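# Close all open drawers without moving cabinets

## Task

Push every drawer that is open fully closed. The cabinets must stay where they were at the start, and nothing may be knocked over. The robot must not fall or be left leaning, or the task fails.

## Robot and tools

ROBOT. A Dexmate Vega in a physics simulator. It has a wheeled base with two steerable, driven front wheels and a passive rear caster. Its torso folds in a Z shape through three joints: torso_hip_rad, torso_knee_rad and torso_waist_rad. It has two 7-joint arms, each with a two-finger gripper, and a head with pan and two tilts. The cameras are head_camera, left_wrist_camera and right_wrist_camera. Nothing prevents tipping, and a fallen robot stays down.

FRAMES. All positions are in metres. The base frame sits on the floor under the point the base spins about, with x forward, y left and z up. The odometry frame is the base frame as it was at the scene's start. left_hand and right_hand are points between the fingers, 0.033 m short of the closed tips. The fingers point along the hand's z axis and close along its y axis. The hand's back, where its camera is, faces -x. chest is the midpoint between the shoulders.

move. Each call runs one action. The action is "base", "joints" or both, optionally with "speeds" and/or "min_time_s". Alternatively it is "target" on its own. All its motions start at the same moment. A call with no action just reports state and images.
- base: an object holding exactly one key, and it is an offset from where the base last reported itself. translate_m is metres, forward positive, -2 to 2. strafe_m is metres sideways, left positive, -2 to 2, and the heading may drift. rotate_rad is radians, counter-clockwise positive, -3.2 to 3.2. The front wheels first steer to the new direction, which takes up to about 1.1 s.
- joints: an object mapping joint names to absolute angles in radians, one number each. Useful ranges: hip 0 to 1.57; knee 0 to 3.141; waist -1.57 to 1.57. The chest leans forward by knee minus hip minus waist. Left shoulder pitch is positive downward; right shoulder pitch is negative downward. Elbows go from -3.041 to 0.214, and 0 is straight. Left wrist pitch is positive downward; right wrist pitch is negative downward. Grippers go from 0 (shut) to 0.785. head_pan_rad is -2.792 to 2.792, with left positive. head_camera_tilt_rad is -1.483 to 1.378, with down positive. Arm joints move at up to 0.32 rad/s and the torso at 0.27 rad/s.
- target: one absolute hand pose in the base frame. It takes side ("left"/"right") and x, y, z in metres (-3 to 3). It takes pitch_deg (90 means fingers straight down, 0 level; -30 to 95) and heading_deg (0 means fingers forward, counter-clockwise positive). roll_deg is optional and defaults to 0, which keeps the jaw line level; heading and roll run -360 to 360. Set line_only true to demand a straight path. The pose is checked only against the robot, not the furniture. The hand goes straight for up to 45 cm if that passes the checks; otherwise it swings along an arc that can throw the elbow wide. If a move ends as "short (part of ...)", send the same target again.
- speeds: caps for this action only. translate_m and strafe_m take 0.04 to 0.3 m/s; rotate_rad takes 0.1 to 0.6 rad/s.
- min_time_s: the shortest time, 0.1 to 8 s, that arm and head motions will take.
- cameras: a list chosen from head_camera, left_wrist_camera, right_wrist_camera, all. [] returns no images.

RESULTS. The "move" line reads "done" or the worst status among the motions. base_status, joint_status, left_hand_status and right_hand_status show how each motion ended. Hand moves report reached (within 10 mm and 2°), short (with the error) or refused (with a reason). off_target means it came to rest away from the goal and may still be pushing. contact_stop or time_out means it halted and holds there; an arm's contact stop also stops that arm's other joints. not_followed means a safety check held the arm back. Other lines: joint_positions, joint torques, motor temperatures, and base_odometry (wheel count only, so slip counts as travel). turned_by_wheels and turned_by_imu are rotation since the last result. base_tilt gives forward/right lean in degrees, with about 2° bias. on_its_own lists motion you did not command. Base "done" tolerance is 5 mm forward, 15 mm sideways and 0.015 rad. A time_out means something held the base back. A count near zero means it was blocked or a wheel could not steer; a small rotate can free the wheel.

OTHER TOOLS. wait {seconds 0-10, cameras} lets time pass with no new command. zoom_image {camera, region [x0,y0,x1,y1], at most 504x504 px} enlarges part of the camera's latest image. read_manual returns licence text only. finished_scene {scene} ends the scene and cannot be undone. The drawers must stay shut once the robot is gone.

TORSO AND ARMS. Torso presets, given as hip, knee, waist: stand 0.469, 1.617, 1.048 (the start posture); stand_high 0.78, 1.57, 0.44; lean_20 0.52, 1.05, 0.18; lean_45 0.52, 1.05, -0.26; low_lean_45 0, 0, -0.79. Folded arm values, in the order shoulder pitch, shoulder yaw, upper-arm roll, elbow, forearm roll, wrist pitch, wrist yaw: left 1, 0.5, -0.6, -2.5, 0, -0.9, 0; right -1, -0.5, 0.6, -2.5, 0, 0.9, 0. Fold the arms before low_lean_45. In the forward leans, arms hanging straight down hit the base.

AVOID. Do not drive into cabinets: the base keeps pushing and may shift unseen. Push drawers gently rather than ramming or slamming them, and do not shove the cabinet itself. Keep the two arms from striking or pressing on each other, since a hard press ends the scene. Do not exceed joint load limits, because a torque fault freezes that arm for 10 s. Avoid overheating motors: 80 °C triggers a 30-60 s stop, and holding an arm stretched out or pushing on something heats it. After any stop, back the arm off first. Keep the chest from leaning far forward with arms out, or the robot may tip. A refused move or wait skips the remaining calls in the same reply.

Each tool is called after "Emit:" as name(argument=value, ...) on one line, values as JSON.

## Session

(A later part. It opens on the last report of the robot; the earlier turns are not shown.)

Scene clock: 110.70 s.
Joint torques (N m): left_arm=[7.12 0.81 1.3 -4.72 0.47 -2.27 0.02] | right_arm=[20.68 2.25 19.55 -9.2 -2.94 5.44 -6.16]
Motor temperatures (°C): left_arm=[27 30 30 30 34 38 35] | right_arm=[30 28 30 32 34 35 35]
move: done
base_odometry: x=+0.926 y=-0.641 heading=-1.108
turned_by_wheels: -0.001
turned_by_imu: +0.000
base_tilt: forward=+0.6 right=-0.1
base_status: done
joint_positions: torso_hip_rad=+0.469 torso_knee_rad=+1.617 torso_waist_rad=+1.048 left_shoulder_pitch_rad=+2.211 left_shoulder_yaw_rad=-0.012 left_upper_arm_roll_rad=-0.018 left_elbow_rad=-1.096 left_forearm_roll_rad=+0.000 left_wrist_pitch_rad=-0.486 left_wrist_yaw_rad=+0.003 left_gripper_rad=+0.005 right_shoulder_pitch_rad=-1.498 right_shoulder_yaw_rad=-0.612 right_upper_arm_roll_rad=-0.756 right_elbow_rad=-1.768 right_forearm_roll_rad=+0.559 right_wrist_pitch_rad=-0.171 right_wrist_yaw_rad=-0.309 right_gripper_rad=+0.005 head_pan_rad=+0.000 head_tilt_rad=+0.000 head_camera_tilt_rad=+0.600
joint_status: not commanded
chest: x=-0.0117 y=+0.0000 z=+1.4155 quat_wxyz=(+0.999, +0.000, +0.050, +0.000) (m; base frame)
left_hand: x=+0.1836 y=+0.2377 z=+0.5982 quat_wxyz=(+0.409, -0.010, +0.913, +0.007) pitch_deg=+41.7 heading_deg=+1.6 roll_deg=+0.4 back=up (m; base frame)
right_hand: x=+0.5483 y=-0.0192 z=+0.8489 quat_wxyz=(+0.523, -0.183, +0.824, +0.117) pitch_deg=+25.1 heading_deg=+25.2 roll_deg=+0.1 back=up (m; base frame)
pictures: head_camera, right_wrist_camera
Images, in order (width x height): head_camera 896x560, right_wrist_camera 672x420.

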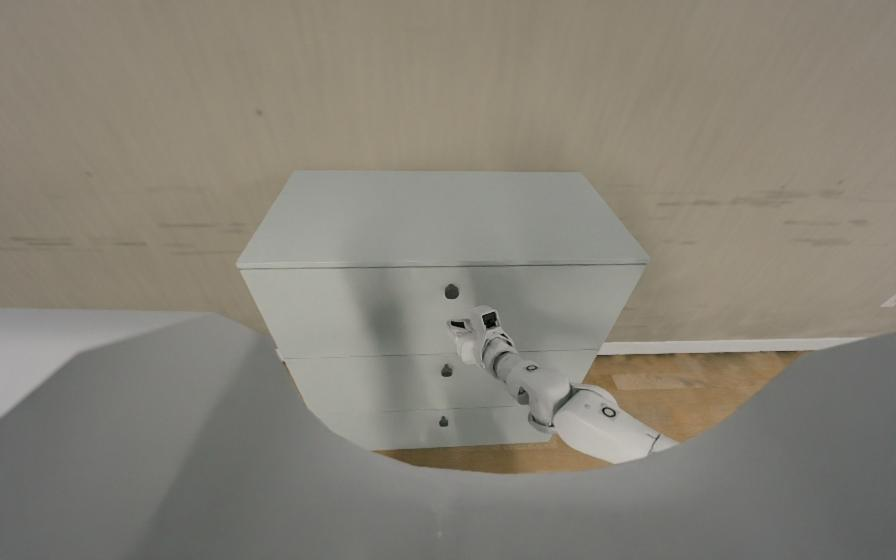

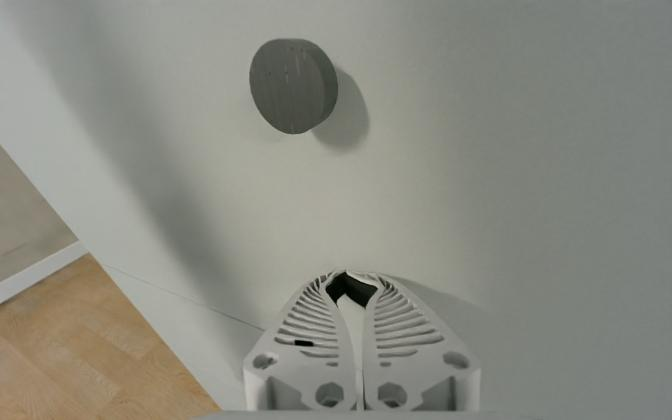

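Emit:
move(base={"translate_m":-0.3}, speeds={"translate_m":0.12}, cameras=["head_camera","right_wrist_camera"])

Emit:
zoom_image(camera="right_wrist_camera", region=[100, 0, 600, 300])

Emit:
zoom_image(camera="head_camera", region=[230, 60, 670, 400])

Scene clock: 121.33 s.
Joint torques (N m): left_arm=[5.7 -1.27 0.29 -4.87 0.49 -2.33 -0.06] | right_arm=[14.69 1.39 9.36 -9.7 -1.14 2.56 -0.17]
Motor temperatures (°C): left_arm=[27 30 30 30 34 38 35] | right_arm=[30 28 31 32 34 36 36]
move: done
base_odometry: x=+0.791 y=-0.372 heading=-1.108
turned_by_wheels: -0.001
turned_by_imu: +0.000
base_tilt: forward=+0.7 right=+0.0
base_status: done
joint_positions: torso_hip_rad=+0.469 torso_knee_rad=+1.617 torso_waist_rad=+1.048 left_shoulder_pitch_rad=+2.211 left_shoulder_yaw_rad=-0.012 left_upper_arm_roll_rad=-0.018 left_elbow_rad=-1.096 left_forearm_roll_rad=+0.000 left_wrist_pitch_rad=-0.486 left_wrist_yaw_rad=+0.003 left_gripper_rad=+0.005 right_shoulder_pitch_rad=-1.497 right_shoulder_yaw_rad=-0.611 right_upper_arm_roll_rad=-0.755 right_elbow_rad=-1.768 right_forearm_roll_rad=+0.559 right_wrist_pitch_rad=-0.170 right_wrist_yaw_rad=-0.311 right_gripper_rad=+0.005 head_pan_rad=+0.000 head_tilt_rad=+0.000 head_camera_tilt_rad=+0.600
joint_status: not commanded
chest: x=-0.0112 y=+0.0000 z=+1.4155 quat_wxyz=(+0.999, +0.000, +0.050, +0.000) (m; base frame)
left_hand: x=+0.1837 y=+0.2377 z=+0.5981 quat_wxyz=(+0.408, -0.010, +0.913, +0.007) pitch_deg=+41.8 heading_deg=+1.6 roll_deg=+0.4 back=up (m; base frame)
right_hand: x=+0.5494 y=-0.0199 z=+0.8494 quat_wxyz=(+0.524, -0.183, +0.824, +0.116) pitch_deg=+25.1 heading_deg=+25.0 roll_deg=+0.0 back=up (m; base frame)
pictures: head_camera, right_wrist_camera
Images, in order (width x height): head_camera 896x560, right_wrist_camera 672x420.

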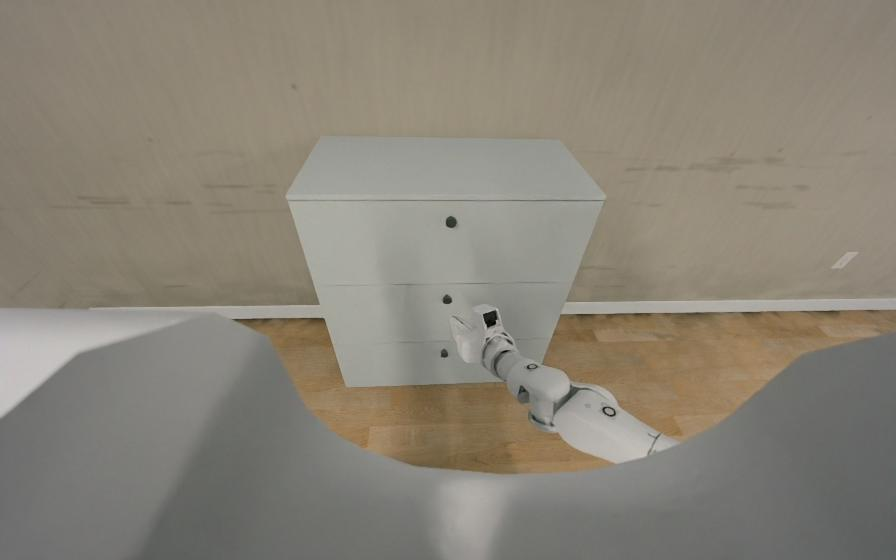

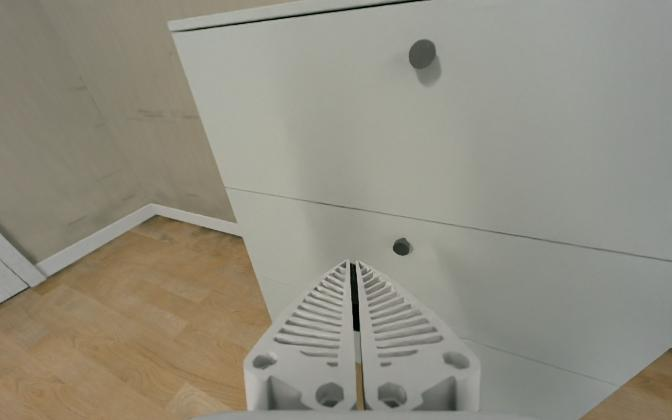

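Scaled by 1.008 from the camera's 672x420 image, which has a finer 960x600 frame.

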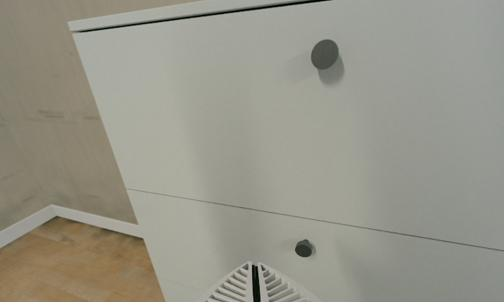

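Scaled by 1.145 from the camera's 896x560 image, which has a finer 960x600 frame.

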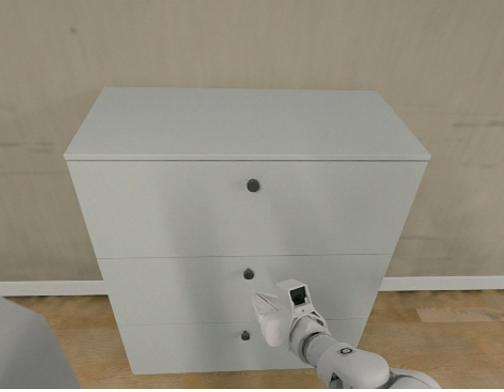

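Emit:
move(base={"rotate_rad":-1.571}, joints={"head_camera_tilt_rad":0.35}, cameras=["head_camera"])

Emit:
move(base={"translate_m":1.3}, cameras=["head_camera"])

Scene clock: 135.80 s.
Joint torques (N m): left_arm=[5.48 1.32 -0.82 -6.72 0.19 -2.45 0.51] | right_arm=[14.53 0.48 9.01 -9.32 -1.14 2.92 -0.15]
Motor temperatures (°C): left_arm=[27 30 30 30 34 38 35] | right_arm=[30 28 31 32 34 36 35]
move: done
base_odometry: x=+0.792 y=-0.374 heading=-2.682
turned_by_wheels: -1.573
turned_by_imu: -1.542
base_tilt: forward=+0.6 right=-0.1
base_status: done
joint_positions: torso_hip_rad=+0.469 torso_knee_rad=+1.617 torso_waist_rad=+1.048 left_shoulder_pitch_rad=+2.211 left_shoulder_yaw_rad=-0.012 left_upper_arm_roll_rad=-0.018 left_elbow_rad=-1.096 left_forearm_roll_rad=+0.000 left_wrist_pitch_rad=-0.486 left_wrist_yaw_rad=+0.003 left_gripper_rad=+0.005 right_shoulder_pitch_rad=-1.497 right_shoulder_yaw_rad=-0.611 right_upper_arm_roll_rad=-0.755 right_elbow_rad=-1.768 right_forearm_roll_rad=+0.559 right_wrist_pitch_rad=-0.170 right_wrist_yaw_rad=-0.311 right_gripper_rad=+0.005 head_pan_rad=+0.000 head_tilt_rad=+0.000 head_camera_tilt_rad=+0.350
joint_status: all done
chest: x=-0.0112 y=+0.0000 z=+1.4155 quat_wxyz=(+0.999, +0.000, +0.050, +0.000) (m; base frame)
left_hand: x=+0.1837 y=+0.2377 z=+0.5981 quat_wxyz=(+0.408, -0.010, +0.913, +0.007) pitch_deg=+41.8 heading_deg=+1.6 roll_deg=+0.4 back=up (m; base frame)
right_hand: x=+0.5494 y=-0.0200 z=+0.8494 quat_wxyz=(+0.524, -0.183, +0.824, +0.116) pitch_deg=+25.1 heading_deg=+25.0 roll_deg=+0.0 back=up (m; base frame)
pictures: head_camera
Images, in order (width x height): head_camera 896x560.

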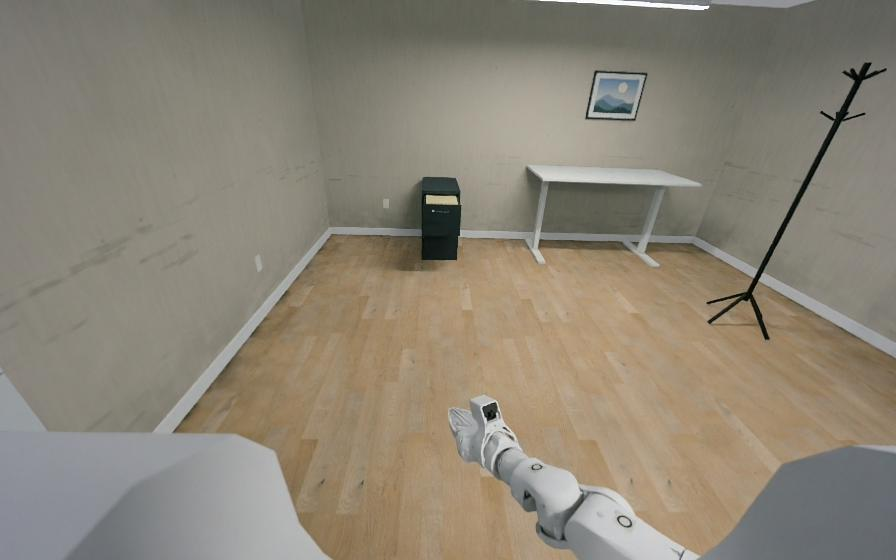

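Scene clock: 141.97 s.
Joint torques (N m): left_arm=[6.55 -0.01 -0.15 -5.03 -0.11 -2.42 -0.06] | right_arm=[15.34 0.69 8.98 -9.3 -1.1 2.06 -0.02]
Motor temperatures (°C): left_arm=[27 30 30 30 34 38 35] | right_arm=[30 28 31 32 34 36 35]
move: done
base_odometry: x=-0.372 y=-0.954 heading=-2.682
turned_by_wheels: +0.000
turned_by_imu: +0.001
base_tilt: forward=+0.6 right=+0.0
base_status: done
joint_positions: torso_hip_rad=+0.469 torso_knee_rad=+1.617 torso_waist_rad=+1.048 left_shoulder_pitch_rad=+2.211 left_shoulder_yaw_rad=-0.012 left_upper_arm_roll_rad=-0.018 left_elbow_rad=-1.096 left_forearm_roll_rad=+0.000 left_wrist_pitch_rad=-0.486 left_wrist_yaw_rad=+0.003 left_gripper_rad=+0.005 right_shoulder_pitch_rad=-1.497 right_shoulder_yaw_rad=-0.611 right_upper_arm_roll_rad=-0.755 right_elbow_rad=-1.768 right_forearm_roll_rad=+0.559 right_wrist_pitch_rad=-0.170 right_wrist_yaw_rad=-0.311 right_gripper_rad=+0.005 head_pan_rad=+0.000 head_tilt_rad=+0.000 head_camera_tilt_rad=+0.350
joint_status: not commanded
chest: x=-0.0110 y=+0.0000 z=+1.4155 quat_wxyz=(+0.999, +0.000, +0.050, +0.000) (m; base frame)
left_hand: x=+0.1837 y=+0.2377 z=+0.5981 quat_wxyz=(+0.408, -0.010, +0.913, +0.007) pitch_deg=+41.8 heading_deg=+1.6 roll_deg=+0.4 back=up (m; base frame)
right_hand: x=+0.5495 y=-0.0200 z=+0.8494 quat_wxyz=(+0.524, -0.183, +0.824, +0.116) pitch_deg=+25.1 heading_deg=+25.0 roll_deg=+0.0 back=up (m; base frame)
pictures: head_camera
Images, in order (width x height): head_camera 896x560.

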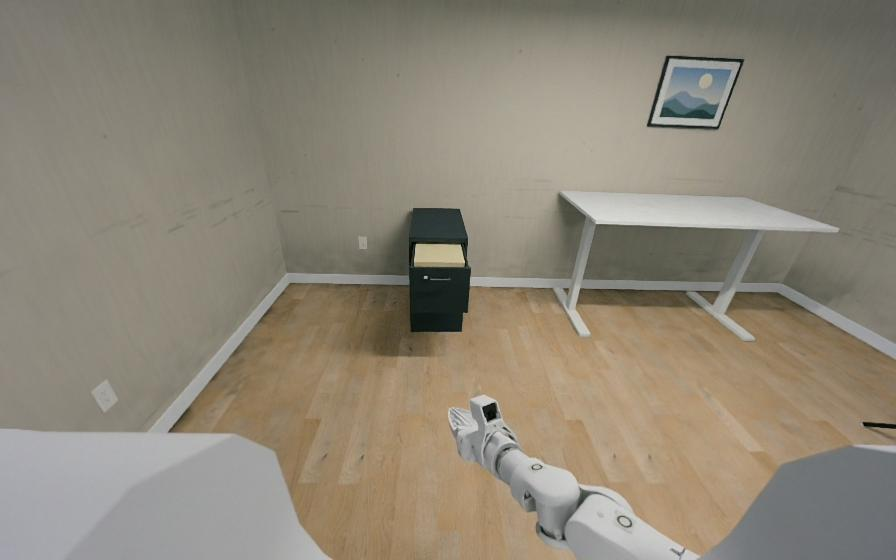

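Emit:
move(base={"rotate_rad":-0.042}, cameras=[])

Emit:
move(base={"strafe_m":0.2}, cameras=[])

Emit:
move(target={"side":"right","x":0.5,"y":-0.02,"z":0.53,"pitch_deg":45,"heading_deg":15}, cameras=["head_camera","right_wrist_camera"])

Scene clock: 154.70 s.
Joint torques (N m): left_arm=[5.17 0.46 1.61 -5.21 0.51 -2.68 -0.13] | right_arm=[14.42 1.9 9.34 -9.45 -1.06 2.59 -0.06]
Motor temperatures (°C): left_arm=[27 30 30 30 34 38 35] | right_arm=[31 28 31 32 34 36 35]
move: done
base_odometry: x=-0.372 y=-0.954 heading=-2.724
turned_by_wheels: -0.042
turned_by_imu: -0.041
base_tilt: forward=+0.7 right=-0.1
base_status: done
joint_positions: torso_hip_rad=+0.469 torso_knee_rad=+1.617 torso_waist_rad=+1.048 left_shoulder_pitch_rad=+2.211 left_shoulder_yaw_rad=-0.012 left_upper_arm_roll_rad=-0.018 left_elbow_rad=-1.096 left_forearm_roll_rad=+0.000 left_wrist_pitch_rad=-0.486 left_wrist_yaw_rad=+0.003 left_gripper_rad=+0.005 right_shoulder_pitch_rad=-1.497 right_shoulder_yaw_rad=-0.611 right_upper_arm_roll_rad=-0.755 right_elbow_rad=-1.768 right_forearm_roll_rad=+0.559 right_wrist_pitch_rad=-0.170 right_wrist_yaw_rad=-0.311 right_gripper_rad=+0.005 head_pan_rad=+0.000 head_tilt_rad=+0.000 head_camera_tilt_rad=+0.350
joint_status: not commanded
chest: x=-0.0110 y=+0.0000 z=+1.4155 quat_wxyz=(+0.999, +0.000, +0.050, +0.000) (m; base frame)
left_hand: x=+0.1837 y=+0.2377 z=+0.5981 quat_wxyz=(+0.408, -0.010, +0.913, +0.007) pitch_deg=+41.8 heading_deg=+1.6 roll_deg=+0.4 back=up (m; base frame)
right_hand: x=+0.5495 y=-0.0200 z=+0.8494 quat_wxyz=(+0.524, -0.183, +0.824, +0.116) pitch_deg=+25.1 heading_deg=+25.0 roll_deg=+0.0 back=up (m; base frame)
pictures: none
No camera images: "cameras" was empty.

Scene clock: 157.27 s.
Joint torques (N m): left_arm=[5.66 -0.81 1.41 -5.49 -0.72 -1.83 0.06] | right_arm=[14.52 0.63 8.99 -9.68 -1.07 2.18 0.14]
Motor temperatures (°C): left_arm=[27 30 30 30 34 38 35] | right_arm=[31 28 31 32 34 36 35]
move: done
base_odometry: x=-0.290 y=-1.136 heading=-2.721
turned_by_wheels: +0.003
turned_by_imu: +0.004
base_tilt: forward=+0.6 right=-0.1
base_status: done
joint_positions: torso_hip_rad=+0.469 torso_knee_rad=+1.617 torso_waist_rad=+1.048 left_shoulder_pitch_rad=+2.211 left_shoulder_yaw_rad=-0.012 left_upper_arm_roll_rad=-0.018 left_elbow_rad=-1.096 left_forearm_roll_rad=+0.000 left_wrist_pitch_rad=-0.486 left_wrist_yaw_rad=+0.003 left_gripper_rad=+0.005 right_shoulder_pitch_rad=-1.497 right_shoulder_yaw_rad=-0.611 right_upper_arm_roll_rad=-0.755 right_elbow_rad=-1.768 right_forearm_roll_rad=+0.559 right_wrist_pitch_rad=-0.170 right_wrist_yaw_rad=-0.311 right_gripper_rad=+0.005 head_pan_rad=+0.000 head_tilt_rad=+0.000 head_camera_tilt_rad=+0.350
joint_status: not commanded
chest: x=-0.0111 y=+0.0000 z=+1.4155 quat_wxyz=(+0.999, +0.000, +0.050, +0.000) (m; base frame)
left_hand: x=+0.1837 y=+0.2377 z=+0.5981 quat_wxyz=(+0.408, -0.010, +0.913, +0.007) pitch_deg=+41.8 heading_deg=+1.6 roll_deg=+0.4 back=up (m; base frame)
right_hand: x=+0.5495 y=-0.0200 z=+0.8494 quat_wxyz=(+0.524, -0.183, +0.824, +0.116) pitch_deg=+25.1 heading_deg=+25.0 roll_deg=+0.0 back=up (m; base frame)
pictures: none
No camera images: "cameras" was empty.

Scene clock: 157.57 s.
Joint torques (N m): left_arm=[7.43 1.8 1.4 -6.42 0.78 -1.81 -0.15] | right_arm=[14.92 0.17 8.79 -9.44 -1.01 2.68 -0.14]
Motor temperatures (°C): left_arm=[27 30 30 30 34 38 35] | right_arm=[31 28 31 32 34 36 35]
move: refused
base_odometry: x=-0.290 y=-1.136 heading=-2.721
turned_by_wheels: +0.000
turned_by_imu: +0.000
base_tilt: forward=+0.7 right=+0.0
base_status: not commanded
joint_positions: torso_hip_rad=+0.469 torso_knee_rad=+1.617 torso_waist_rad=+1.048 left_shoulder_pitch_rad=+2.211 left_shoulder_yaw_rad=-0.012 left_upper_arm_roll_rad=-0.018 left_elbow_rad=-1.096 left_forearm_roll_rad=+0.000 left_wrist_pitch_rad=-0.486 left_wrist_yaw_rad=+0.003 left_gripper_rad=+0.005 right_shoulder_pitch_rad=-1.497 right_shoulder_yaw_rad=-0.611 right_upper_arm_roll_rad=-0.755 right_elbow_rad=-1.768 right_forearm_roll_rad=+0.559 right_wrist_pitch_rad=-0.170 right_wrist_yaw_rad=-0.311 right_gripper_rad=+0.005 head_pan_rad=+0.000 head_tilt_rad=+0.000 head_camera_tilt_rad=+0.350
joint_status: not commanded
chest: x=-0.0111 y=+0.0000 z=+1.4155 quat_wxyz=(+0.999, +0.000, +0.050, +0.000) (m; base frame)
left_hand: x=+0.1837 y=+0.2377 z=+0.5981 quat_wxyz=(+0.408, -0.010, +0.913, +0.007) pitch_deg=+41.8 heading_deg=+1.6 roll_deg=+0.4 back=up (m; base frame)
right_hand: x=+0.5495 y=-0.0200 z=+0.8494 quat_wxyz=(+0.524, -0.183, +0.824, +0.116) pitch_deg=+25.1 heading_deg=+25.0 roll_deg=+0.0 back=up (m; base frame)
right_hand_status: refused: no posture of the arm gets there (out of reach): the closest leaves the hand 5.5 cm and 2 deg from the pose. Nothing moved.
pictures: head_camera, right_wrist_camera
Images, in order (width x height): head_camera 896x560, right_wrist_camera 672x420.

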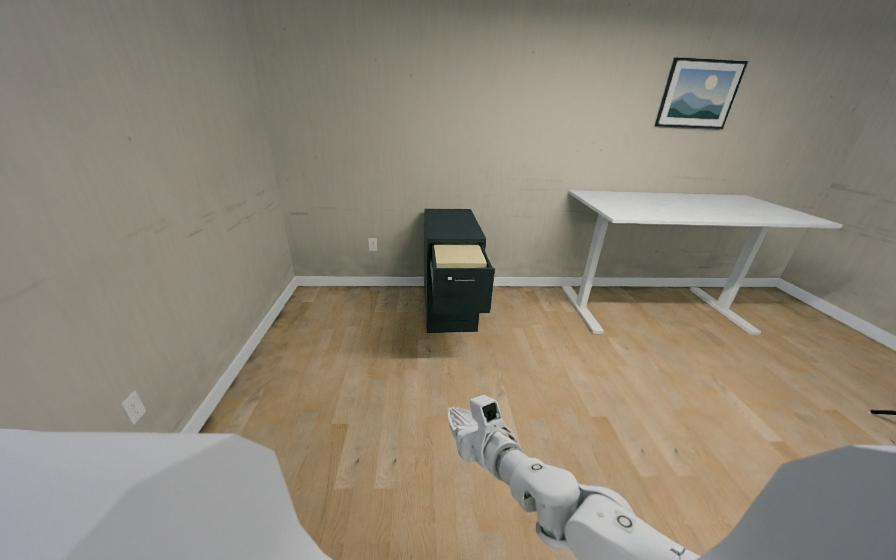

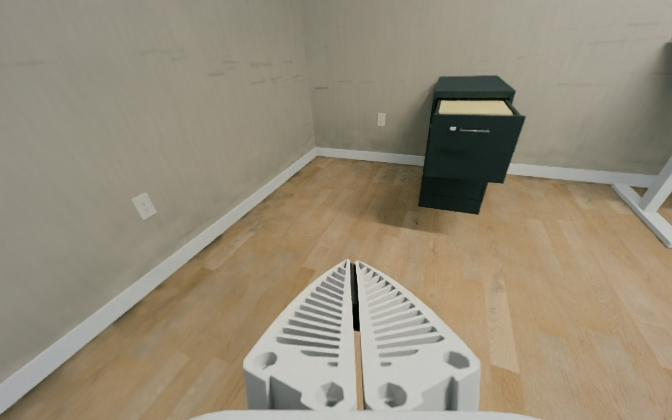

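Emit:
move(base={"translate_m":0.7}, cameras=[])

Emit:
move(joints={"torso_hip_rad":0.3,"torso_knee_rad":1.35,"torso_waist_rad":0.55,"head_camera_tilt_rad":0.35}, cameras=[])

Emit:
move(target={"side":"right","x":0.55,"y":-0.02,"z":0.53,"pitch_deg":40,"heading_deg":15}, cameras=["head_camera","right_wrist_camera"])

Scene clock: 180.70 s.
Joint torques (N m): left_arm=[6.01 -1.2 0.33 -5.09 -0.23 -2.18 0.24] | right_arm=[14.1 1.78 8.69 -9.25 -1.21 2.58 -0.03]
Motor temperatures (°C): left_arm=[27 30 30 30 34 38 35] | right_arm=[31 28 31 32 34 36 35]
move: done
base_odometry: x=-0.928 y=-1.423 heading=-2.722
turned_by_wheels: -0.001
turned_by_imu: +0.000
base_tilt: forward=+0.7 right=-0.1
base_status: done
joint_positions: torso_hip_rad=+0.469 torso_knee_rad=+1.617 torso_waist_rad=+1.048 left_shoulder_pitch_rad=+2.211 left_shoulder_yaw_rad=-0.012 left_upper_arm_roll_rad=-0.018 left_elbow_rad=-1.096 left_forearm_roll_rad=+0.000 left_wrist_pitch_rad=-0.486 left_wrist_yaw_rad=+0.003 left_gripper_rad=+0.005 right_shoulder_pitch_rad=-1.497 right_shoulder_yaw_rad=-0.611 right_upper_arm_roll_rad=-0.755 right_elbow_rad=-1.768 right_forearm_roll_rad=+0.559 right_wrist_pitch_rad=-0.170 right_wrist_yaw_rad=-0.311 right_gripper_rad=+0.005 head_pan_rad=+0.000 head_tilt_rad=+0.000 head_camera_tilt_rad=+0.350
joint_status: not commanded
chest: x=-0.0110 y=+0.0000 z=+1.4155 quat_wxyz=(+0.999, +0.000, +0.050, +0.000) (m; base frame)
left_hand: x=+0.1837 y=+0.2377 z=+0.5981 quat_wxyz=(+0.408, -0.010, +0.913, +0.007) pitch_deg=+41.8 heading_deg=+1.6 roll_deg=+0.4 back=up (m; base frame)
right_hand: x=+0.5495 y=-0.0200 z=+0.8494 quat_wxyz=(+0.524, -0.183, +0.824, +0.116) pitch_deg=+25.1 heading_deg=+25.0 roll_deg=+0.0 back=up (m; base frame)
pictures: none
No camera images: "cameras" was empty.

Scene clock: 183.83 s.
Joint torques (N m): left_arm=[11.29 -0.43 -0.55 -0.01 -0.02 -0.37 -0.16] | right_arm=[7.8 1.03 4.97 -9.03 -0.88 1.46 0.36]
Motor temperatures (°C): left_arm=[27 30 30 30 34 38 35] | right_arm=[31 28 30 32 34 36 35]
move: done
base_odometry: x=-0.928 y=-1.423 heading=-2.722
turned_by_wheels: +0.000
turned_by_imu: +0.001
base_tilt: forward=+0.7 right=-0.1
base_status: not commanded
joint_positions: torso_hip_rad=+0.300 torso_knee_rad=+1.350 torso_waist_rad=+0.550 left_shoulder_pitch_rad=+2.211 left_shoulder_yaw_rad=-0.012 left_upper_arm_roll_rad=-0.018 left_elbow_rad=-1.096 left_forearm_roll_rad=+0.000 left_wrist_pitch_rad=-0.486 left_wrist_yaw_rad=+0.003 left_gripper_rad=+0.005 right_shoulder_pitch_rad=-1.497 right_shoulder_yaw_rad=-0.611 right_upper_arm_roll_rad=-0.755 right_elbow_rad=-1.768 right_forearm_roll_rad=+0.559 right_wrist_pitch_rad=-0.170 right_wrist_yaw_rad=-0.311 right_gripper_rad=+0.005 head_pan_rad=+0.000 head_tilt_rad=+0.000 head_camera_tilt_rad=+0.350
joint_status: all done
chest: x=+0.1628 y=+0.0000 z=+1.3193 quat_wxyz=(+0.969, +0.000, +0.247, +0.000) (m; base frame)
left_hand: x=+0.0240 y=+0.2377 z=+0.4905 quat_wxyz=(+0.219, -0.008, +0.976, +0.009) pitch_deg=+64.7 heading_deg=+2.9 roll_deg=+1.9 back=up (m; base frame)
right_hand: x=+0.4588 y=-0.0200 z=+0.5796 quat_wxyz=(+0.350, -0.156, +0.911, +0.150) pitch_deg=+45.2 heading_deg=+32.9 roll_deg=+13.5 back=up (m; base frame)
pictures: none
No camera images: "cameras" was empty.

Scene clock: 187.57 s.
Joint torques (N m): left_arm=[12.48 -0.78 1.15 -0.36 -0.25 -1.34 0.09] | right_arm=[9.34 6.55 -4 -5.66 -1.05 2.58 -0.15]
Motor temperatures (°C): left_arm=[27 30 30 30 34 38 35] | right_arm=[31 28 30 32 34 36 35]
move: done
base_odometry: x=-0.928 y=-1.423 heading=-2.722
turned_by_wheels: +0.000
turned_by_imu: +0.001
base_tilt: forward=+0.6 right=+0.0
base_status: not commanded
joint_positions: torso_hip_rad=+0.300 torso_knee_rad=+1.350 torso_waist_rad=+0.550 left_shoulder_pitch_rad=+2.211 left_shoulder_yaw_rad=-0.012 left_upper_arm_roll_rad=-0.018 left_elbow_rad=-1.096 left_forearm_roll_rad=+0.000 left_wrist_pitch_rad=-0.486 left_wrist_yaw_rad=+0.003 left_gripper_rad=+0.005 right_shoulder_pitch_rad=-1.286 right_shoulder_yaw_rad=-0.260 right_upper_arm_roll_rad=-0.818 right_elbow_rad=-1.193 right_forearm_roll_rad=+0.380 right_wrist_pitch_rad=+0.093 right_wrist_yaw_rad=-0.424 right_gripper_rad=+0.005 head_pan_rad=+0.000 head_tilt_rad=+0.000 head_camera_tilt_rad=+0.350
joint_status: not commanded
chest: x=+0.1628 y=+0.0000 z=+1.3193 quat_wxyz=(+0.969, +0.000, +0.247, +0.000) (m; base frame)
left_hand: x=+0.0240 y=+0.2377 z=+0.4905 quat_wxyz=(+0.219, -0.008, +0.976, +0.009) pitch_deg=+64.7 heading_deg=+2.9 roll_deg=+1.9 back=up (m; base frame)
right_hand: x=+0.5490 y=-0.0205 z=+0.5300 quat_wxyz=(+0.418, -0.118, +0.899, +0.056) pitch_deg=+40.1 heading_deg=+15.1 roll_deg=+0.1 back=up (m; base frame)
right_hand_status: reached (straight line, planned for 2.2 s): 1 mm and 0.1 deg off.
pictures: head_camera, right_wrist_camera
Images, in order (width x height): head_camera 896x560, right_wrist_camera 672x420.

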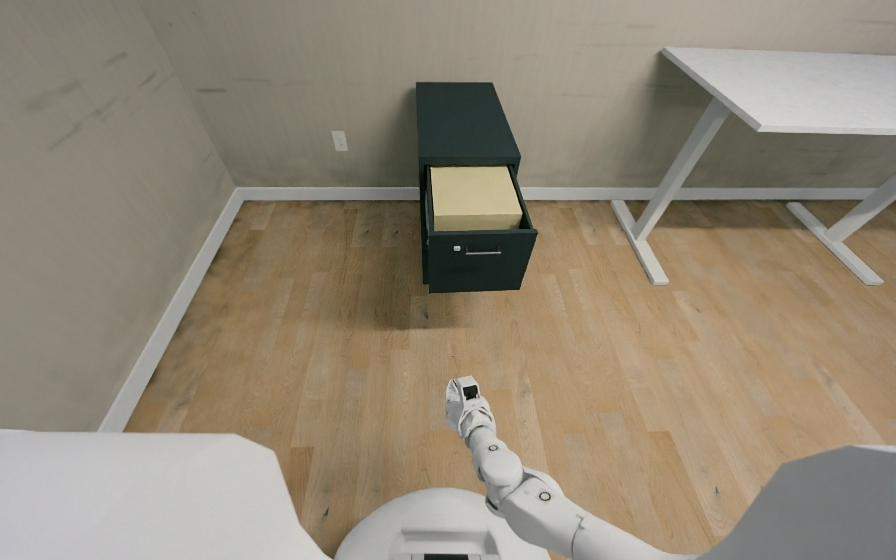

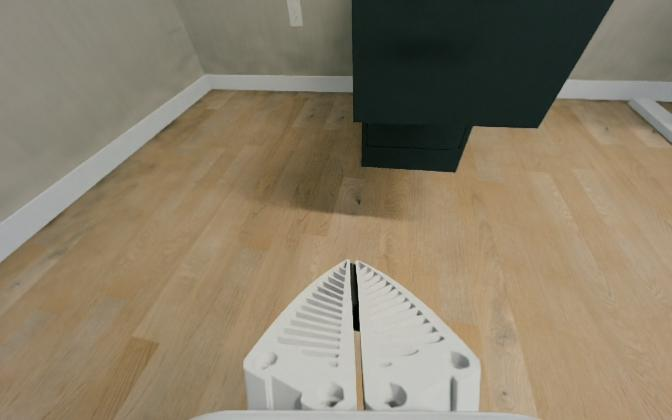

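Emit:
move(base={"rotate_rad":0.06}, cameras=[])

Emit:
move(base={"strafe_m":-0.17}, cameras=["head_camera","right_wrist_camera"])

Scene clock: 199.33 s.
Joint torques (N m): left_arm=[12.95 1.47 0.14 -1.47 -0.4 -0.35 0.2] | right_arm=[10.97 4.77 -4.01 -5.84 -1.26 1.9 -0.13]
Motor temperatures (°C): left_arm=[27 30 30 30 34 38 35] | right_arm=[30 28 30 32 34 35 35]
move: done
base_odometry: x=-0.928 y=-1.423 heading=-2.662
turned_by_wheels: +0.060
turned_by_imu: +0.058
base_tilt: forward=+0.7 right=-0.1
base_status: done
joint_positions: torso_hip_rad=+0.300 torso_knee_rad=+1.350 torso_waist_rad=+0.550 left_shoulder_pitch_rad=+2.211 left_shoulder_yaw_rad=-0.012 left_upper_arm_roll_rad=-0.018 left_elbow_rad=-1.096 left_forearm_roll_rad=+0.000 left_wrist_pitch_rad=-0.486 left_wrist_yaw_rad=+0.003 left_gripper_rad=+0.005 right_shoulder_pitch_rad=-1.284 right_shoulder_yaw_rad=-0.257 right_upper_arm_roll_rad=-0.819 right_elbow_rad=-1.187 right_forearm_roll_rad=+0.378 right_wrist_pitch_rad=+0.095 right_wrist_yaw_rad=-0.425 right_gripper_rad=+0.005 head_pan_rad=+0.000 head_tilt_rad=+0.000 head_camera_tilt_rad=+0.350
joint_status: not commanded
chest: x=+0.1628 y=+0.0000 z=+1.3193 quat_wxyz=(+0.969, +0.000, +0.247, +0.000) (m; base frame)
left_hand: x=+0.0241 y=+0.2377 z=+0.4905 quat_wxyz=(+0.219, -0.008, +0.976, +0.009) pitch_deg=+64.7 heading_deg=+2.9 roll_deg=+1.9 back=up (m; base frame)
right_hand: x=+0.5497 y=-0.0202 z=+0.5297 quat_wxyz=(+0.419, -0.118, +0.899, +0.055) pitch_deg=+40.0 heading_deg=+15.0 roll_deg=+0.0 back=up (m; base frame)
pictures: none
No camera images: "cameras" was empty.

Scene clock: 201.63 s.
Joint torques (N m): left_arm=[13.59 0.42 -1.48 -1.34 0.01 -1.71 0.18] | right_arm=[10.77 4.41 -3.5 -4.81 -1.34 2.04 0.08]
Motor temperatures (°C): left_arm=[27 30 30 30 34 38 35] | right_arm=[30 28 30 31 34 35 35]
move: done
base_odometry: x=-1.007 y=-1.273 heading=-2.664
turned_by_wheels: -0.003
turned_by_imu: -0.002
base_tilt: forward=+0.7 right=-0.1
base_status: done
joint_positions: torso_hip_rad=+0.300 torso_knee_rad=+1.350 torso_waist_rad=+0.550 left_shoulder_pitch_rad=+2.211 left_shoulder_yaw_rad=-0.012 left_upper_arm_roll_rad=-0.018 left_elbow_rad=-1.096 left_forearm_roll_rad=+0.000 left_wrist_pitch_rad=-0.486 left_wrist_yaw_rad=+0.003 left_gripper_rad=+0.005 right_shoulder_pitch_rad=-1.284 right_shoulder_yaw_rad=-0.257 right_upper_arm_roll_rad=-0.819 right_elbow_rad=-1.187 right_forearm_roll_rad=+0.378 right_wrist_pitch_rad=+0.095 right_wrist_yaw_rad=-0.425 right_gripper_rad=+0.005 head_pan_rad=+0.000 head_tilt_rad=+0.000 head_camera_tilt_rad=+0.350
joint_status: not commanded
chest: x=+0.1628 y=+0.0000 z=+1.3193 quat_wxyz=(+0.969, +0.000, +0.247, +0.000) (m; base frame)
left_hand: x=+0.0241 y=+0.2377 z=+0.4905 quat_wxyz=(+0.219, -0.008, +0.976, +0.009) pitch_deg=+64.7 heading_deg=+2.9 roll_deg=+1.9 back=up (m; base frame)
right_hand: x=+0.5497 y=-0.0202 z=+0.5297 quat_wxyz=(+0.419, -0.118, +0.899, +0.055) pitch_deg=+40.0 heading_deg=+15.0 roll_deg=+0.0 back=up (m; base frame)
pictures: head_camera, right_wrist_camera
Images, in order (width x height): head_camera 896x560, right_wrist_camera 672x420.

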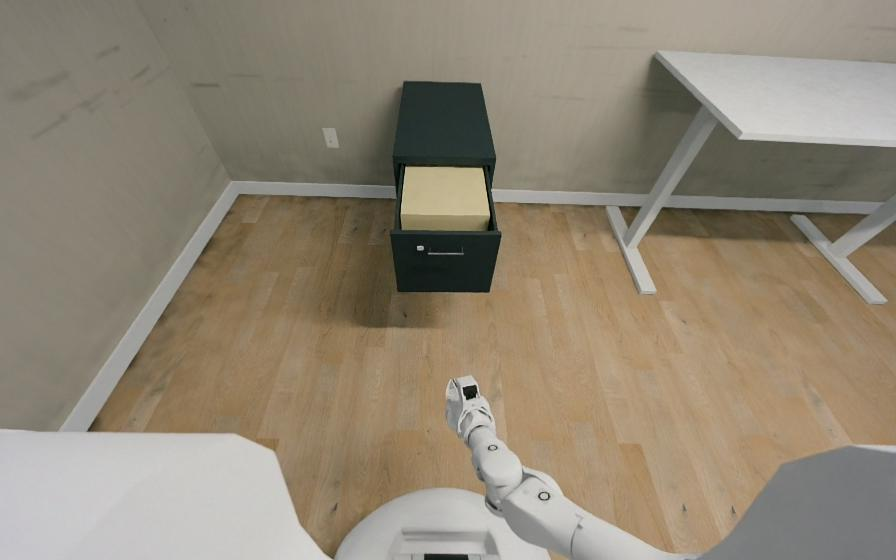

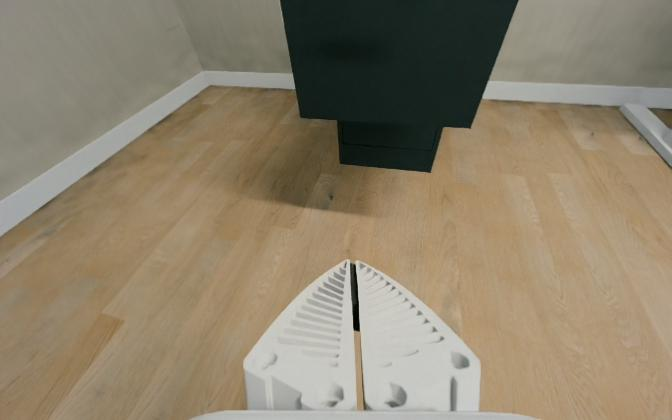

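Emit:
move(target={"side":"right","x":0.55,"y":0.02,"z":0.5,"pitch_deg":40,"heading_deg":15}, cameras=[])

Emit:
move(base={"translate_m":0.5}, speeds={"translate_m":0.15}, cameras=["head_camera","right_wrist_camera"])

Scene clock: 210.70 s.
Joint torques (N m): left_arm=[12.28 1.22 0.36 -1.45 -0.07 -1.86 0.26] | right_arm=[13.13 7.73 -5.03 -3 -1.31 1.86 0.3]
Motor temperatures (°C): left_arm=[28 30 30 30 34 38 35] | right_arm=[30 28 30 31 34 35 35]
move: done
base_odometry: x=-1.007 y=-1.273 heading=-2.664
turned_by_wheels: +0.000
turned_by_imu: +0.001
base_tilt: forward=+0.7 right=-0.1
base_status: not commanded
joint_positions: torso_hip_rad=+0.300 torso_knee_rad=+1.350 torso_waist_rad=+0.550 left_shoulder_pitch_rad=+2.211 left_shoulder_yaw_rad=-0.012 left_upper_arm_roll_rad=-0.018 left_elbow_rad=-1.096 left_forearm_roll_rad=+0.000 left_wrist_pitch_rad=-0.486 left_wrist_yaw_rad=+0.003 left_gripper_rad=+0.005 right_shoulder_pitch_rad=-1.162 right_shoulder_yaw_rad=-0.038 right_upper_arm_roll_rad=-0.857 right_elbow_rad=-0.754 right_forearm_roll_rad=+0.348 right_wrist_pitch_rad=+0.289 right_wrist_yaw_rad=-0.402 right_gripper_rad=+0.005 head_pan_rad=+0.000 head_tilt_rad=+0.000 head_camera_tilt_rad=+0.350
joint_status: not commanded
chest: x=+0.1628 y=+0.0000 z=+1.3193 quat_wxyz=(+0.969, +0.000, +0.247, +0.000) (m; base frame)
left_hand: x=+0.0241 y=+0.2377 z=+0.4905 quat_wxyz=(+0.219, -0.008, +0.976, +0.009) pitch_deg=+64.7 heading_deg=+2.9 roll_deg=+1.9 back=up (m; base frame)
right_hand: x=+0.5497 y=+0.0191 z=+0.4999 quat_wxyz=(+0.419, -0.118, +0.899, +0.055) pitch_deg=+40.0 heading_deg=+15.0 roll_deg=+0.0 back=up (m; base frame)
right_hand_status: reached (straight line, planned for 1.7 s): 1 mm and 0.1 deg off.
pictures: none
No camera images: "cameras" was empty.

Scene clock: 215.73 s.
Joint torques (N m): left_arm=[13.78 -0.01 0.93 -0.58 0.56 -1.68 0.4] | right_arm=[11.2 5.69 2.67 -8.14 -1.36 2.48 -0.1]
Motor temperatures (°C): left_arm=[28 30 30 30 34 38 35] | right_arm=[30 28 30 31 34 35 35]
move: done
base_odometry: x=-1.450 y=-1.504 heading=-2.664
turned_by_wheels: +0.000
turned_by_imu: +0.002
base_tilt: forward=+0.7 right=-0.1
base_status: done
joint_positions: torso_hip_rad=+0.300 torso_knee_rad=+1.350 torso_waist_rad=+0.550 left_shoulder_pitch_rad=+2.211 left_shoulder_yaw_rad=-0.012 left_upper_arm_roll_rad=-0.018 left_elbow_rad=-1.096 left_forearm_roll_rad=+0.000 left_wrist_pitch_rad=-0.486 left_wrist_yaw_rad=+0.003 left_gripper_rad=+0.005 right_shoulder_pitch_rad=-1.160 right_shoulder_yaw_rad=-0.035 right_upper_arm_roll_rad=-0.858 right_elbow_rad=-0.748 right_forearm_roll_rad=+0.348 right_wrist_pitch_rad=+0.291 right_wrist_yaw_rad=-0.402 right_gripper_rad=+0.005 head_pan_rad=+0.000 head_tilt_rad=+0.000 head_camera_tilt_rad=+0.350
joint_status: not commanded
chest: x=+0.1629 y=+0.0000 z=+1.3192 quat_wxyz=(+0.969, +0.000, +0.247, +0.000) (m; base frame)
left_hand: x=+0.0241 y=+0.2377 z=+0.4905 quat_wxyz=(+0.219, -0.008, +0.976, +0.009) pitch_deg=+64.7 heading_deg=+2.9 roll_deg=+1.9 back=up (m; base frame)
right_hand: x=+0.5494 y=+0.0200 z=+0.4996 quat_wxyz=(+0.419, -0.118, +0.899, +0.055) pitch_deg=+40.1 heading_deg=+15.0 roll_deg=+0.0 back=up (m; base frame)
pictures: head_camera, right_wrist_camera
Images, in order (width x height): head_camera 896x560, right_wrist_camera 672x420.

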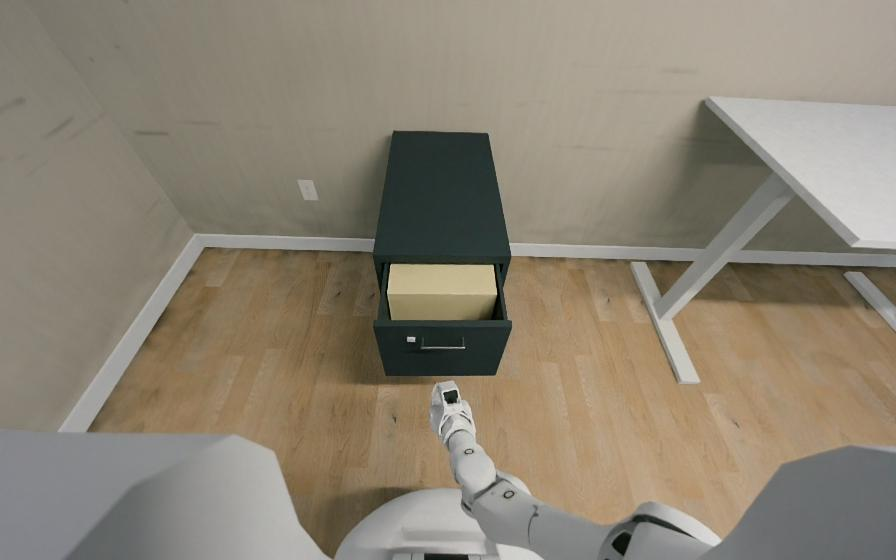

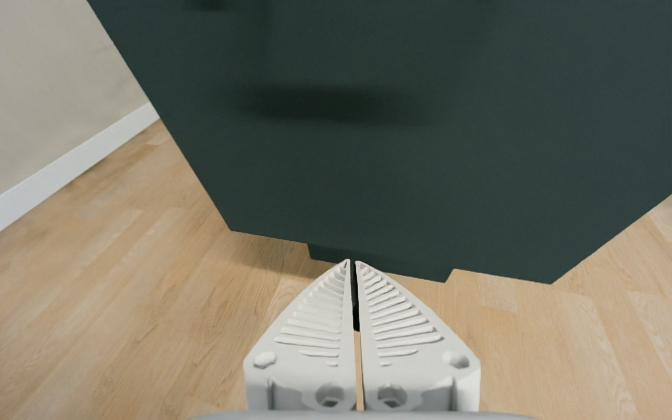

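Emit:
move(base={"translate_m":0.18}, speeds={"translate_m":0.06}, cameras=["head_camera","right_wrist_camera"])

Scene clock: 225.50 s.
Joint torques (N m): left_arm=[13.36 0.06 -0.74 -1.41 0.47 -1.22 -0.37] | right_arm=[10.95 4.74 2.84 -8.07 -1.14 2.47 -0.12]
Motor temperatures (°C): left_arm=[28 30 30 30 34 38 35] | right_arm=[30 28 30 31 34 35 35]
move: done
base_odometry: x=-1.610 y=-1.587 heading=-2.664
turned_by_wheels: +0.000
turned_by_imu: +0.002
base_tilt: forward=+0.7 right=-0.1
base_status: done
joint_positions: torso_hip_rad=+0.300 torso_knee_rad=+1.350 torso_waist_rad=+0.550 left_shoulder_pitch_rad=+2.211 left_shoulder_yaw_rad=-0.012 left_upper_arm_roll_rad=-0.018 left_elbow_rad=-1.096 left_forearm_roll_rad=+0.000 left_wrist_pitch_rad=-0.486 left_wrist_yaw_rad=+0.003 left_gripper_rad=+0.005 right_shoulder_pitch_rad=-1.160 right_shoulder_yaw_rad=-0.035 right_upper_arm_roll_rad=-0.858 right_elbow_rad=-0.748 right_forearm_roll_rad=+0.348 right_wrist_pitch_rad=+0.291 right_wrist_yaw_rad=-0.402 right_gripper_rad=+0.005 head_pan_rad=+0.000 head_tilt_rad=+0.000 head_camera_tilt_rad=+0.350
joint_status: not commanded
chest: x=+0.1629 y=+0.0000 z=+1.3192 quat_wxyz=(+0.969, +0.000, +0.247, +0.000) (m; base frame)
left_hand: x=+0.0241 y=+0.2377 z=+0.4905 quat_wxyz=(+0.219, -0.008, +0.976, +0.009) pitch_deg=+64.7 heading_deg=+2.9 roll_deg=+1.9 back=up (m; base frame)
right_hand: x=+0.5494 y=+0.0200 z=+0.4996 quat_wxyz=(+0.419, -0.118, +0.899, +0.055) pitch_deg=+40.1 heading_deg=+15.0 roll_deg=+0.0 back=up (m; base frame)
pictures: head_camera, right_wrist_camera
Images, in order (width x height): head_camera 896x560, right_wrist_camera 672x420.

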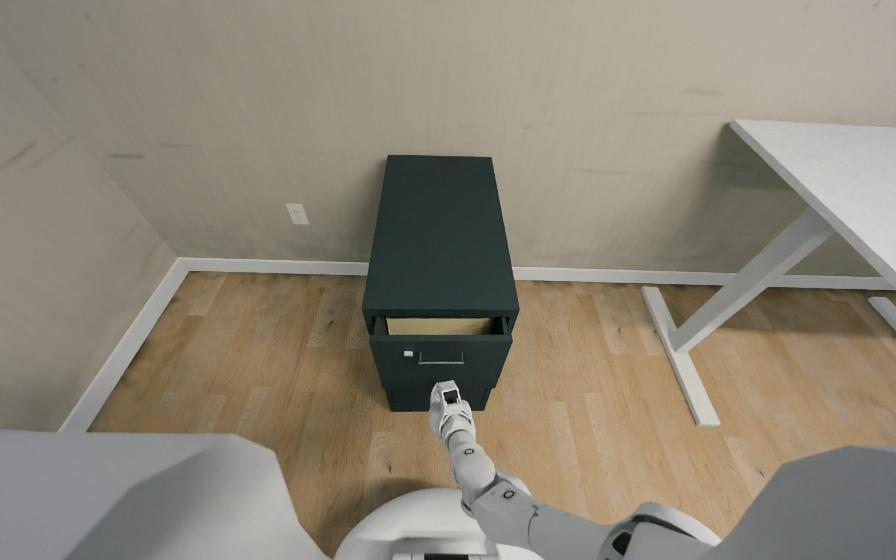

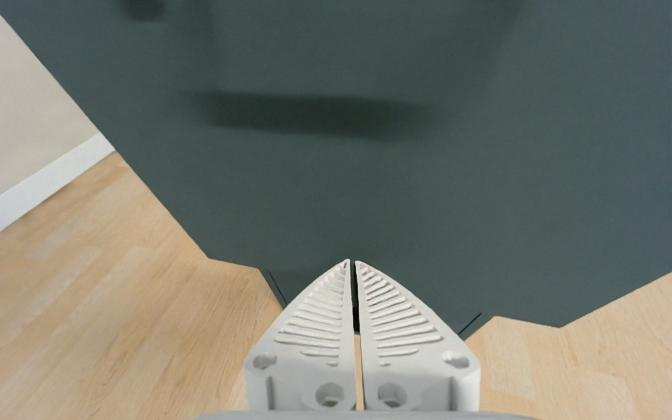

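Emit:
move(base={"translate_m":0.08}, speeds={"translate_m":0.05}, cameras=["head_camera","right_wrist_camera"])

Scene clock: 230.07 s.
Joint torques (N m): left_arm=[13.87 1.44 0.68 -0.24 -0.58 -0.31 -0.3] | right_arm=[11.32 5.73 2.46 -8.48 -1.09 2.91 -0.97]
Motor temperatures (°C): left_arm=[28 30 30 30 34 38 35] | right_arm=[30 28 30 31 34 35 35]
move: done
base_odometry: x=-1.681 y=-1.624 heading=-2.664
turned_by_wheels: +0.000
turned_by_imu: +0.001
base_tilt: forward=+0.7 right=-0.1
base_status: done
joint_positions: torso_hip_rad=+0.300 torso_knee_rad=+1.350 torso_waist_rad=+0.550 left_shoulder_pitch_rad=+2.211 left_shoulder_yaw_rad=-0.012 left_upper_arm_roll_rad=-0.018 left_elbow_rad=-1.096 left_forearm_roll_rad=+0.000 left_wrist_pitch_rad=-0.486 left_wrist_yaw_rad=+0.003 left_gripper_rad=+0.005 right_shoulder_pitch_rad=-1.160 right_shoulder_yaw_rad=-0.035 right_upper_arm_roll_rad=-0.858 right_elbow_rad=-0.748 right_forearm_roll_rad=+0.348 right_wrist_pitch_rad=+0.291 right_wrist_yaw_rad=-0.401 right_gripper_rad=+0.005 head_pan_rad=+0.000 head_tilt_rad=+0.000 head_camera_tilt_rad=+0.350
joint_status: not commanded
chest: x=+0.1628 y=+0.0000 z=+1.3192 quat_wxyz=(+0.969, +0.000, +0.247, +0.000) (m; base frame)
left_hand: x=+0.0241 y=+0.2377 z=+0.4905 quat_wxyz=(+0.219, -0.008, +0.976, +0.009) pitch_deg=+64.7 heading_deg=+2.9 roll_deg=+1.9 back=up (m; base frame)
right_hand: x=+0.5493 y=+0.0200 z=+0.4995 quat_wxyz=(+0.418, -0.119, +0.899, +0.055) pitch_deg=+40.1 heading_deg=+15.0 roll_deg=+0.0 back=up (m; base frame)
pictures: head_camera, right_wrist_camera
Images, in order (width x height): head_camera 896x560, right_wrist_camera 672x420.

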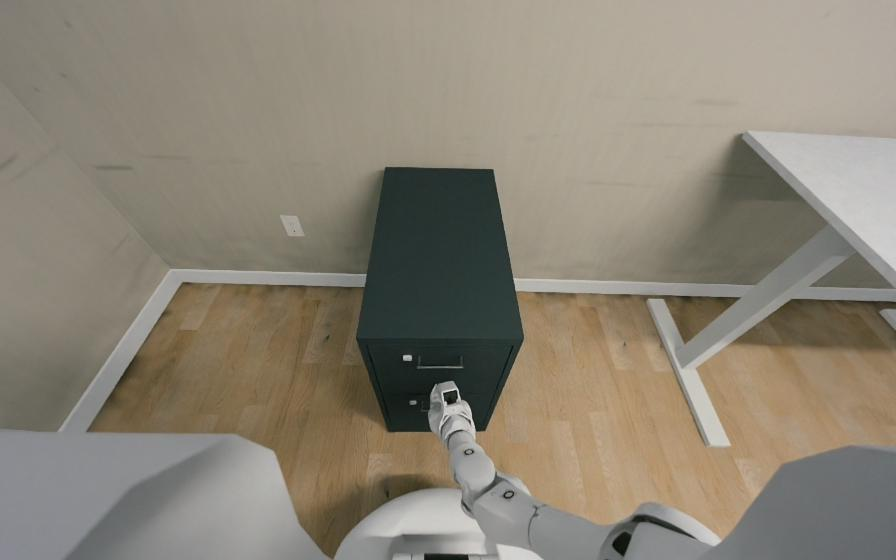

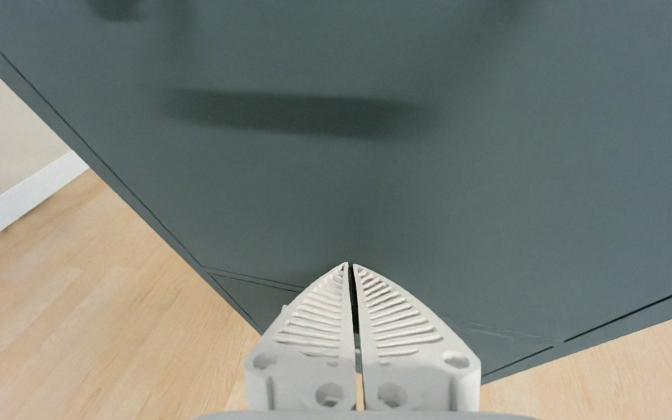

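Nearly flush; nudge 1.5 cm more.

Emit:
move(base={"translate_m":0.018}, speeds={"translate_m":0.04}, cameras=["head_camera","right_wrist_camera"])

Scene clock: 234.10 s.
Joint torques (N m): left_arm=[12.99 0.61 3.09 -0.76 0.98 -0.75 0] | right_arm=[21.44 3.13 8.92 -9.69 -1.12 5.53 -5.53]
Motor temperatures (°C): left_arm=[28 30 30 30 34 38 35] | right_arm=[30 28 30 31 34 36 35]
move: done
base_odometry: x=-1.697 y=-1.632 heading=-2.663
turned_by_wheels: +0.000
turned_by_imu: +0.001
base_tilt: forward=+0.7 right=+0.0
base_status: done
joint_positions: torso_hip_rad=+0.300 torso_knee_rad=+1.350 torso_waist_rad=+0.550 left_shoulder_pitch_rad=+2.211 left_shoulder_yaw_rad=-0.012 left_upper_arm_roll_rad=-0.018 left_elbow_rad=-1.096 left_forearm_roll_rad=+0.000 left_wrist_pitch_rad=-0.486 left_wrist_yaw_rad=+0.003 left_gripper_rad=+0.005 right_shoulder_pitch_rad=-1.161 right_shoulder_yaw_rad=-0.035 right_upper_arm_roll_rad=-0.858 right_elbow_rad=-0.748 right_forearm_roll_rad=+0.348 right_wrist_pitch_rad=+0.290 right_wrist_yaw_rad=-0.400 right_gripper_rad=+0.005 head_pan_rad=+0.000 head_tilt_rad=+0.000 head_camera_tilt_rad=+0.350
joint_status: not commanded
chest: x=+0.1626 y=+0.0000 z=+1.3193 quat_wxyz=(+0.969, +0.000, +0.247, +0.000) (m; base frame)
left_hand: x=+0.0240 y=+0.2377 z=+0.4905 quat_wxyz=(+0.219, -0.008, +0.976, +0.009) pitch_deg=+64.7 heading_deg=+2.9 roll_deg=+1.9 back=up (m; base frame)
right_hand: x=+0.5483 y=+0.0206 z=+0.4992 quat_wxyz=(+0.418, -0.119, +0.899, +0.056) pitch_deg=+40.1 heading_deg=+15.1 roll_deg=+0.0 back=up (m; base frame)
pictures: head_camera, right_wrist_camera
Images, in order (width x height): head_camera 896x560, right_wrist_camera 672x420.

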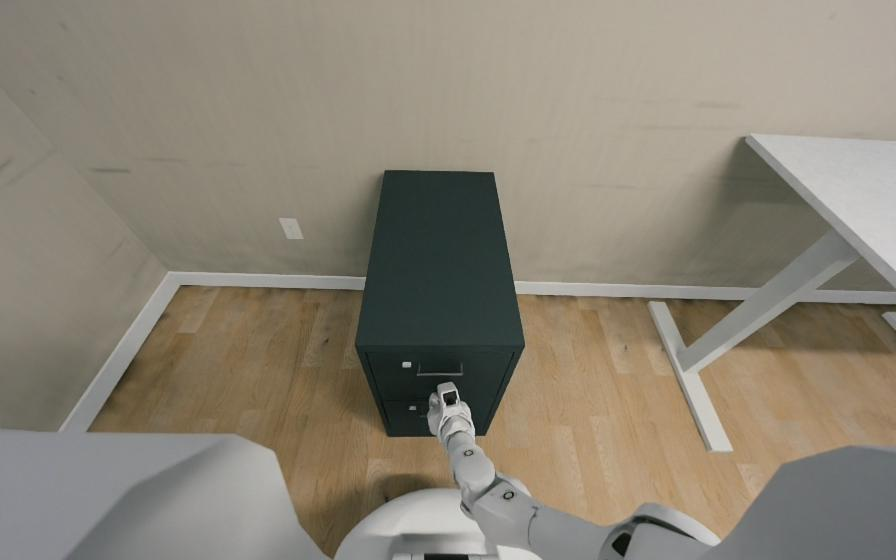

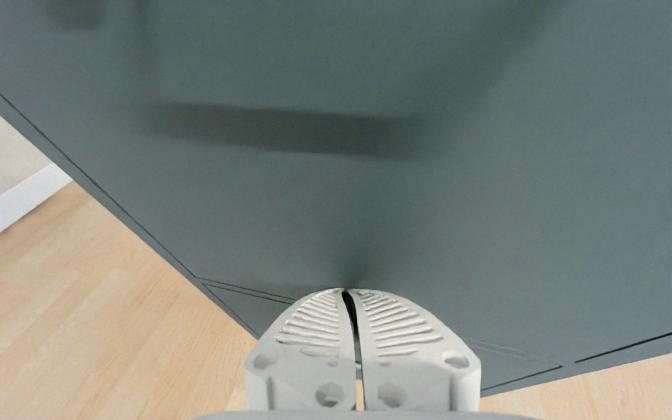

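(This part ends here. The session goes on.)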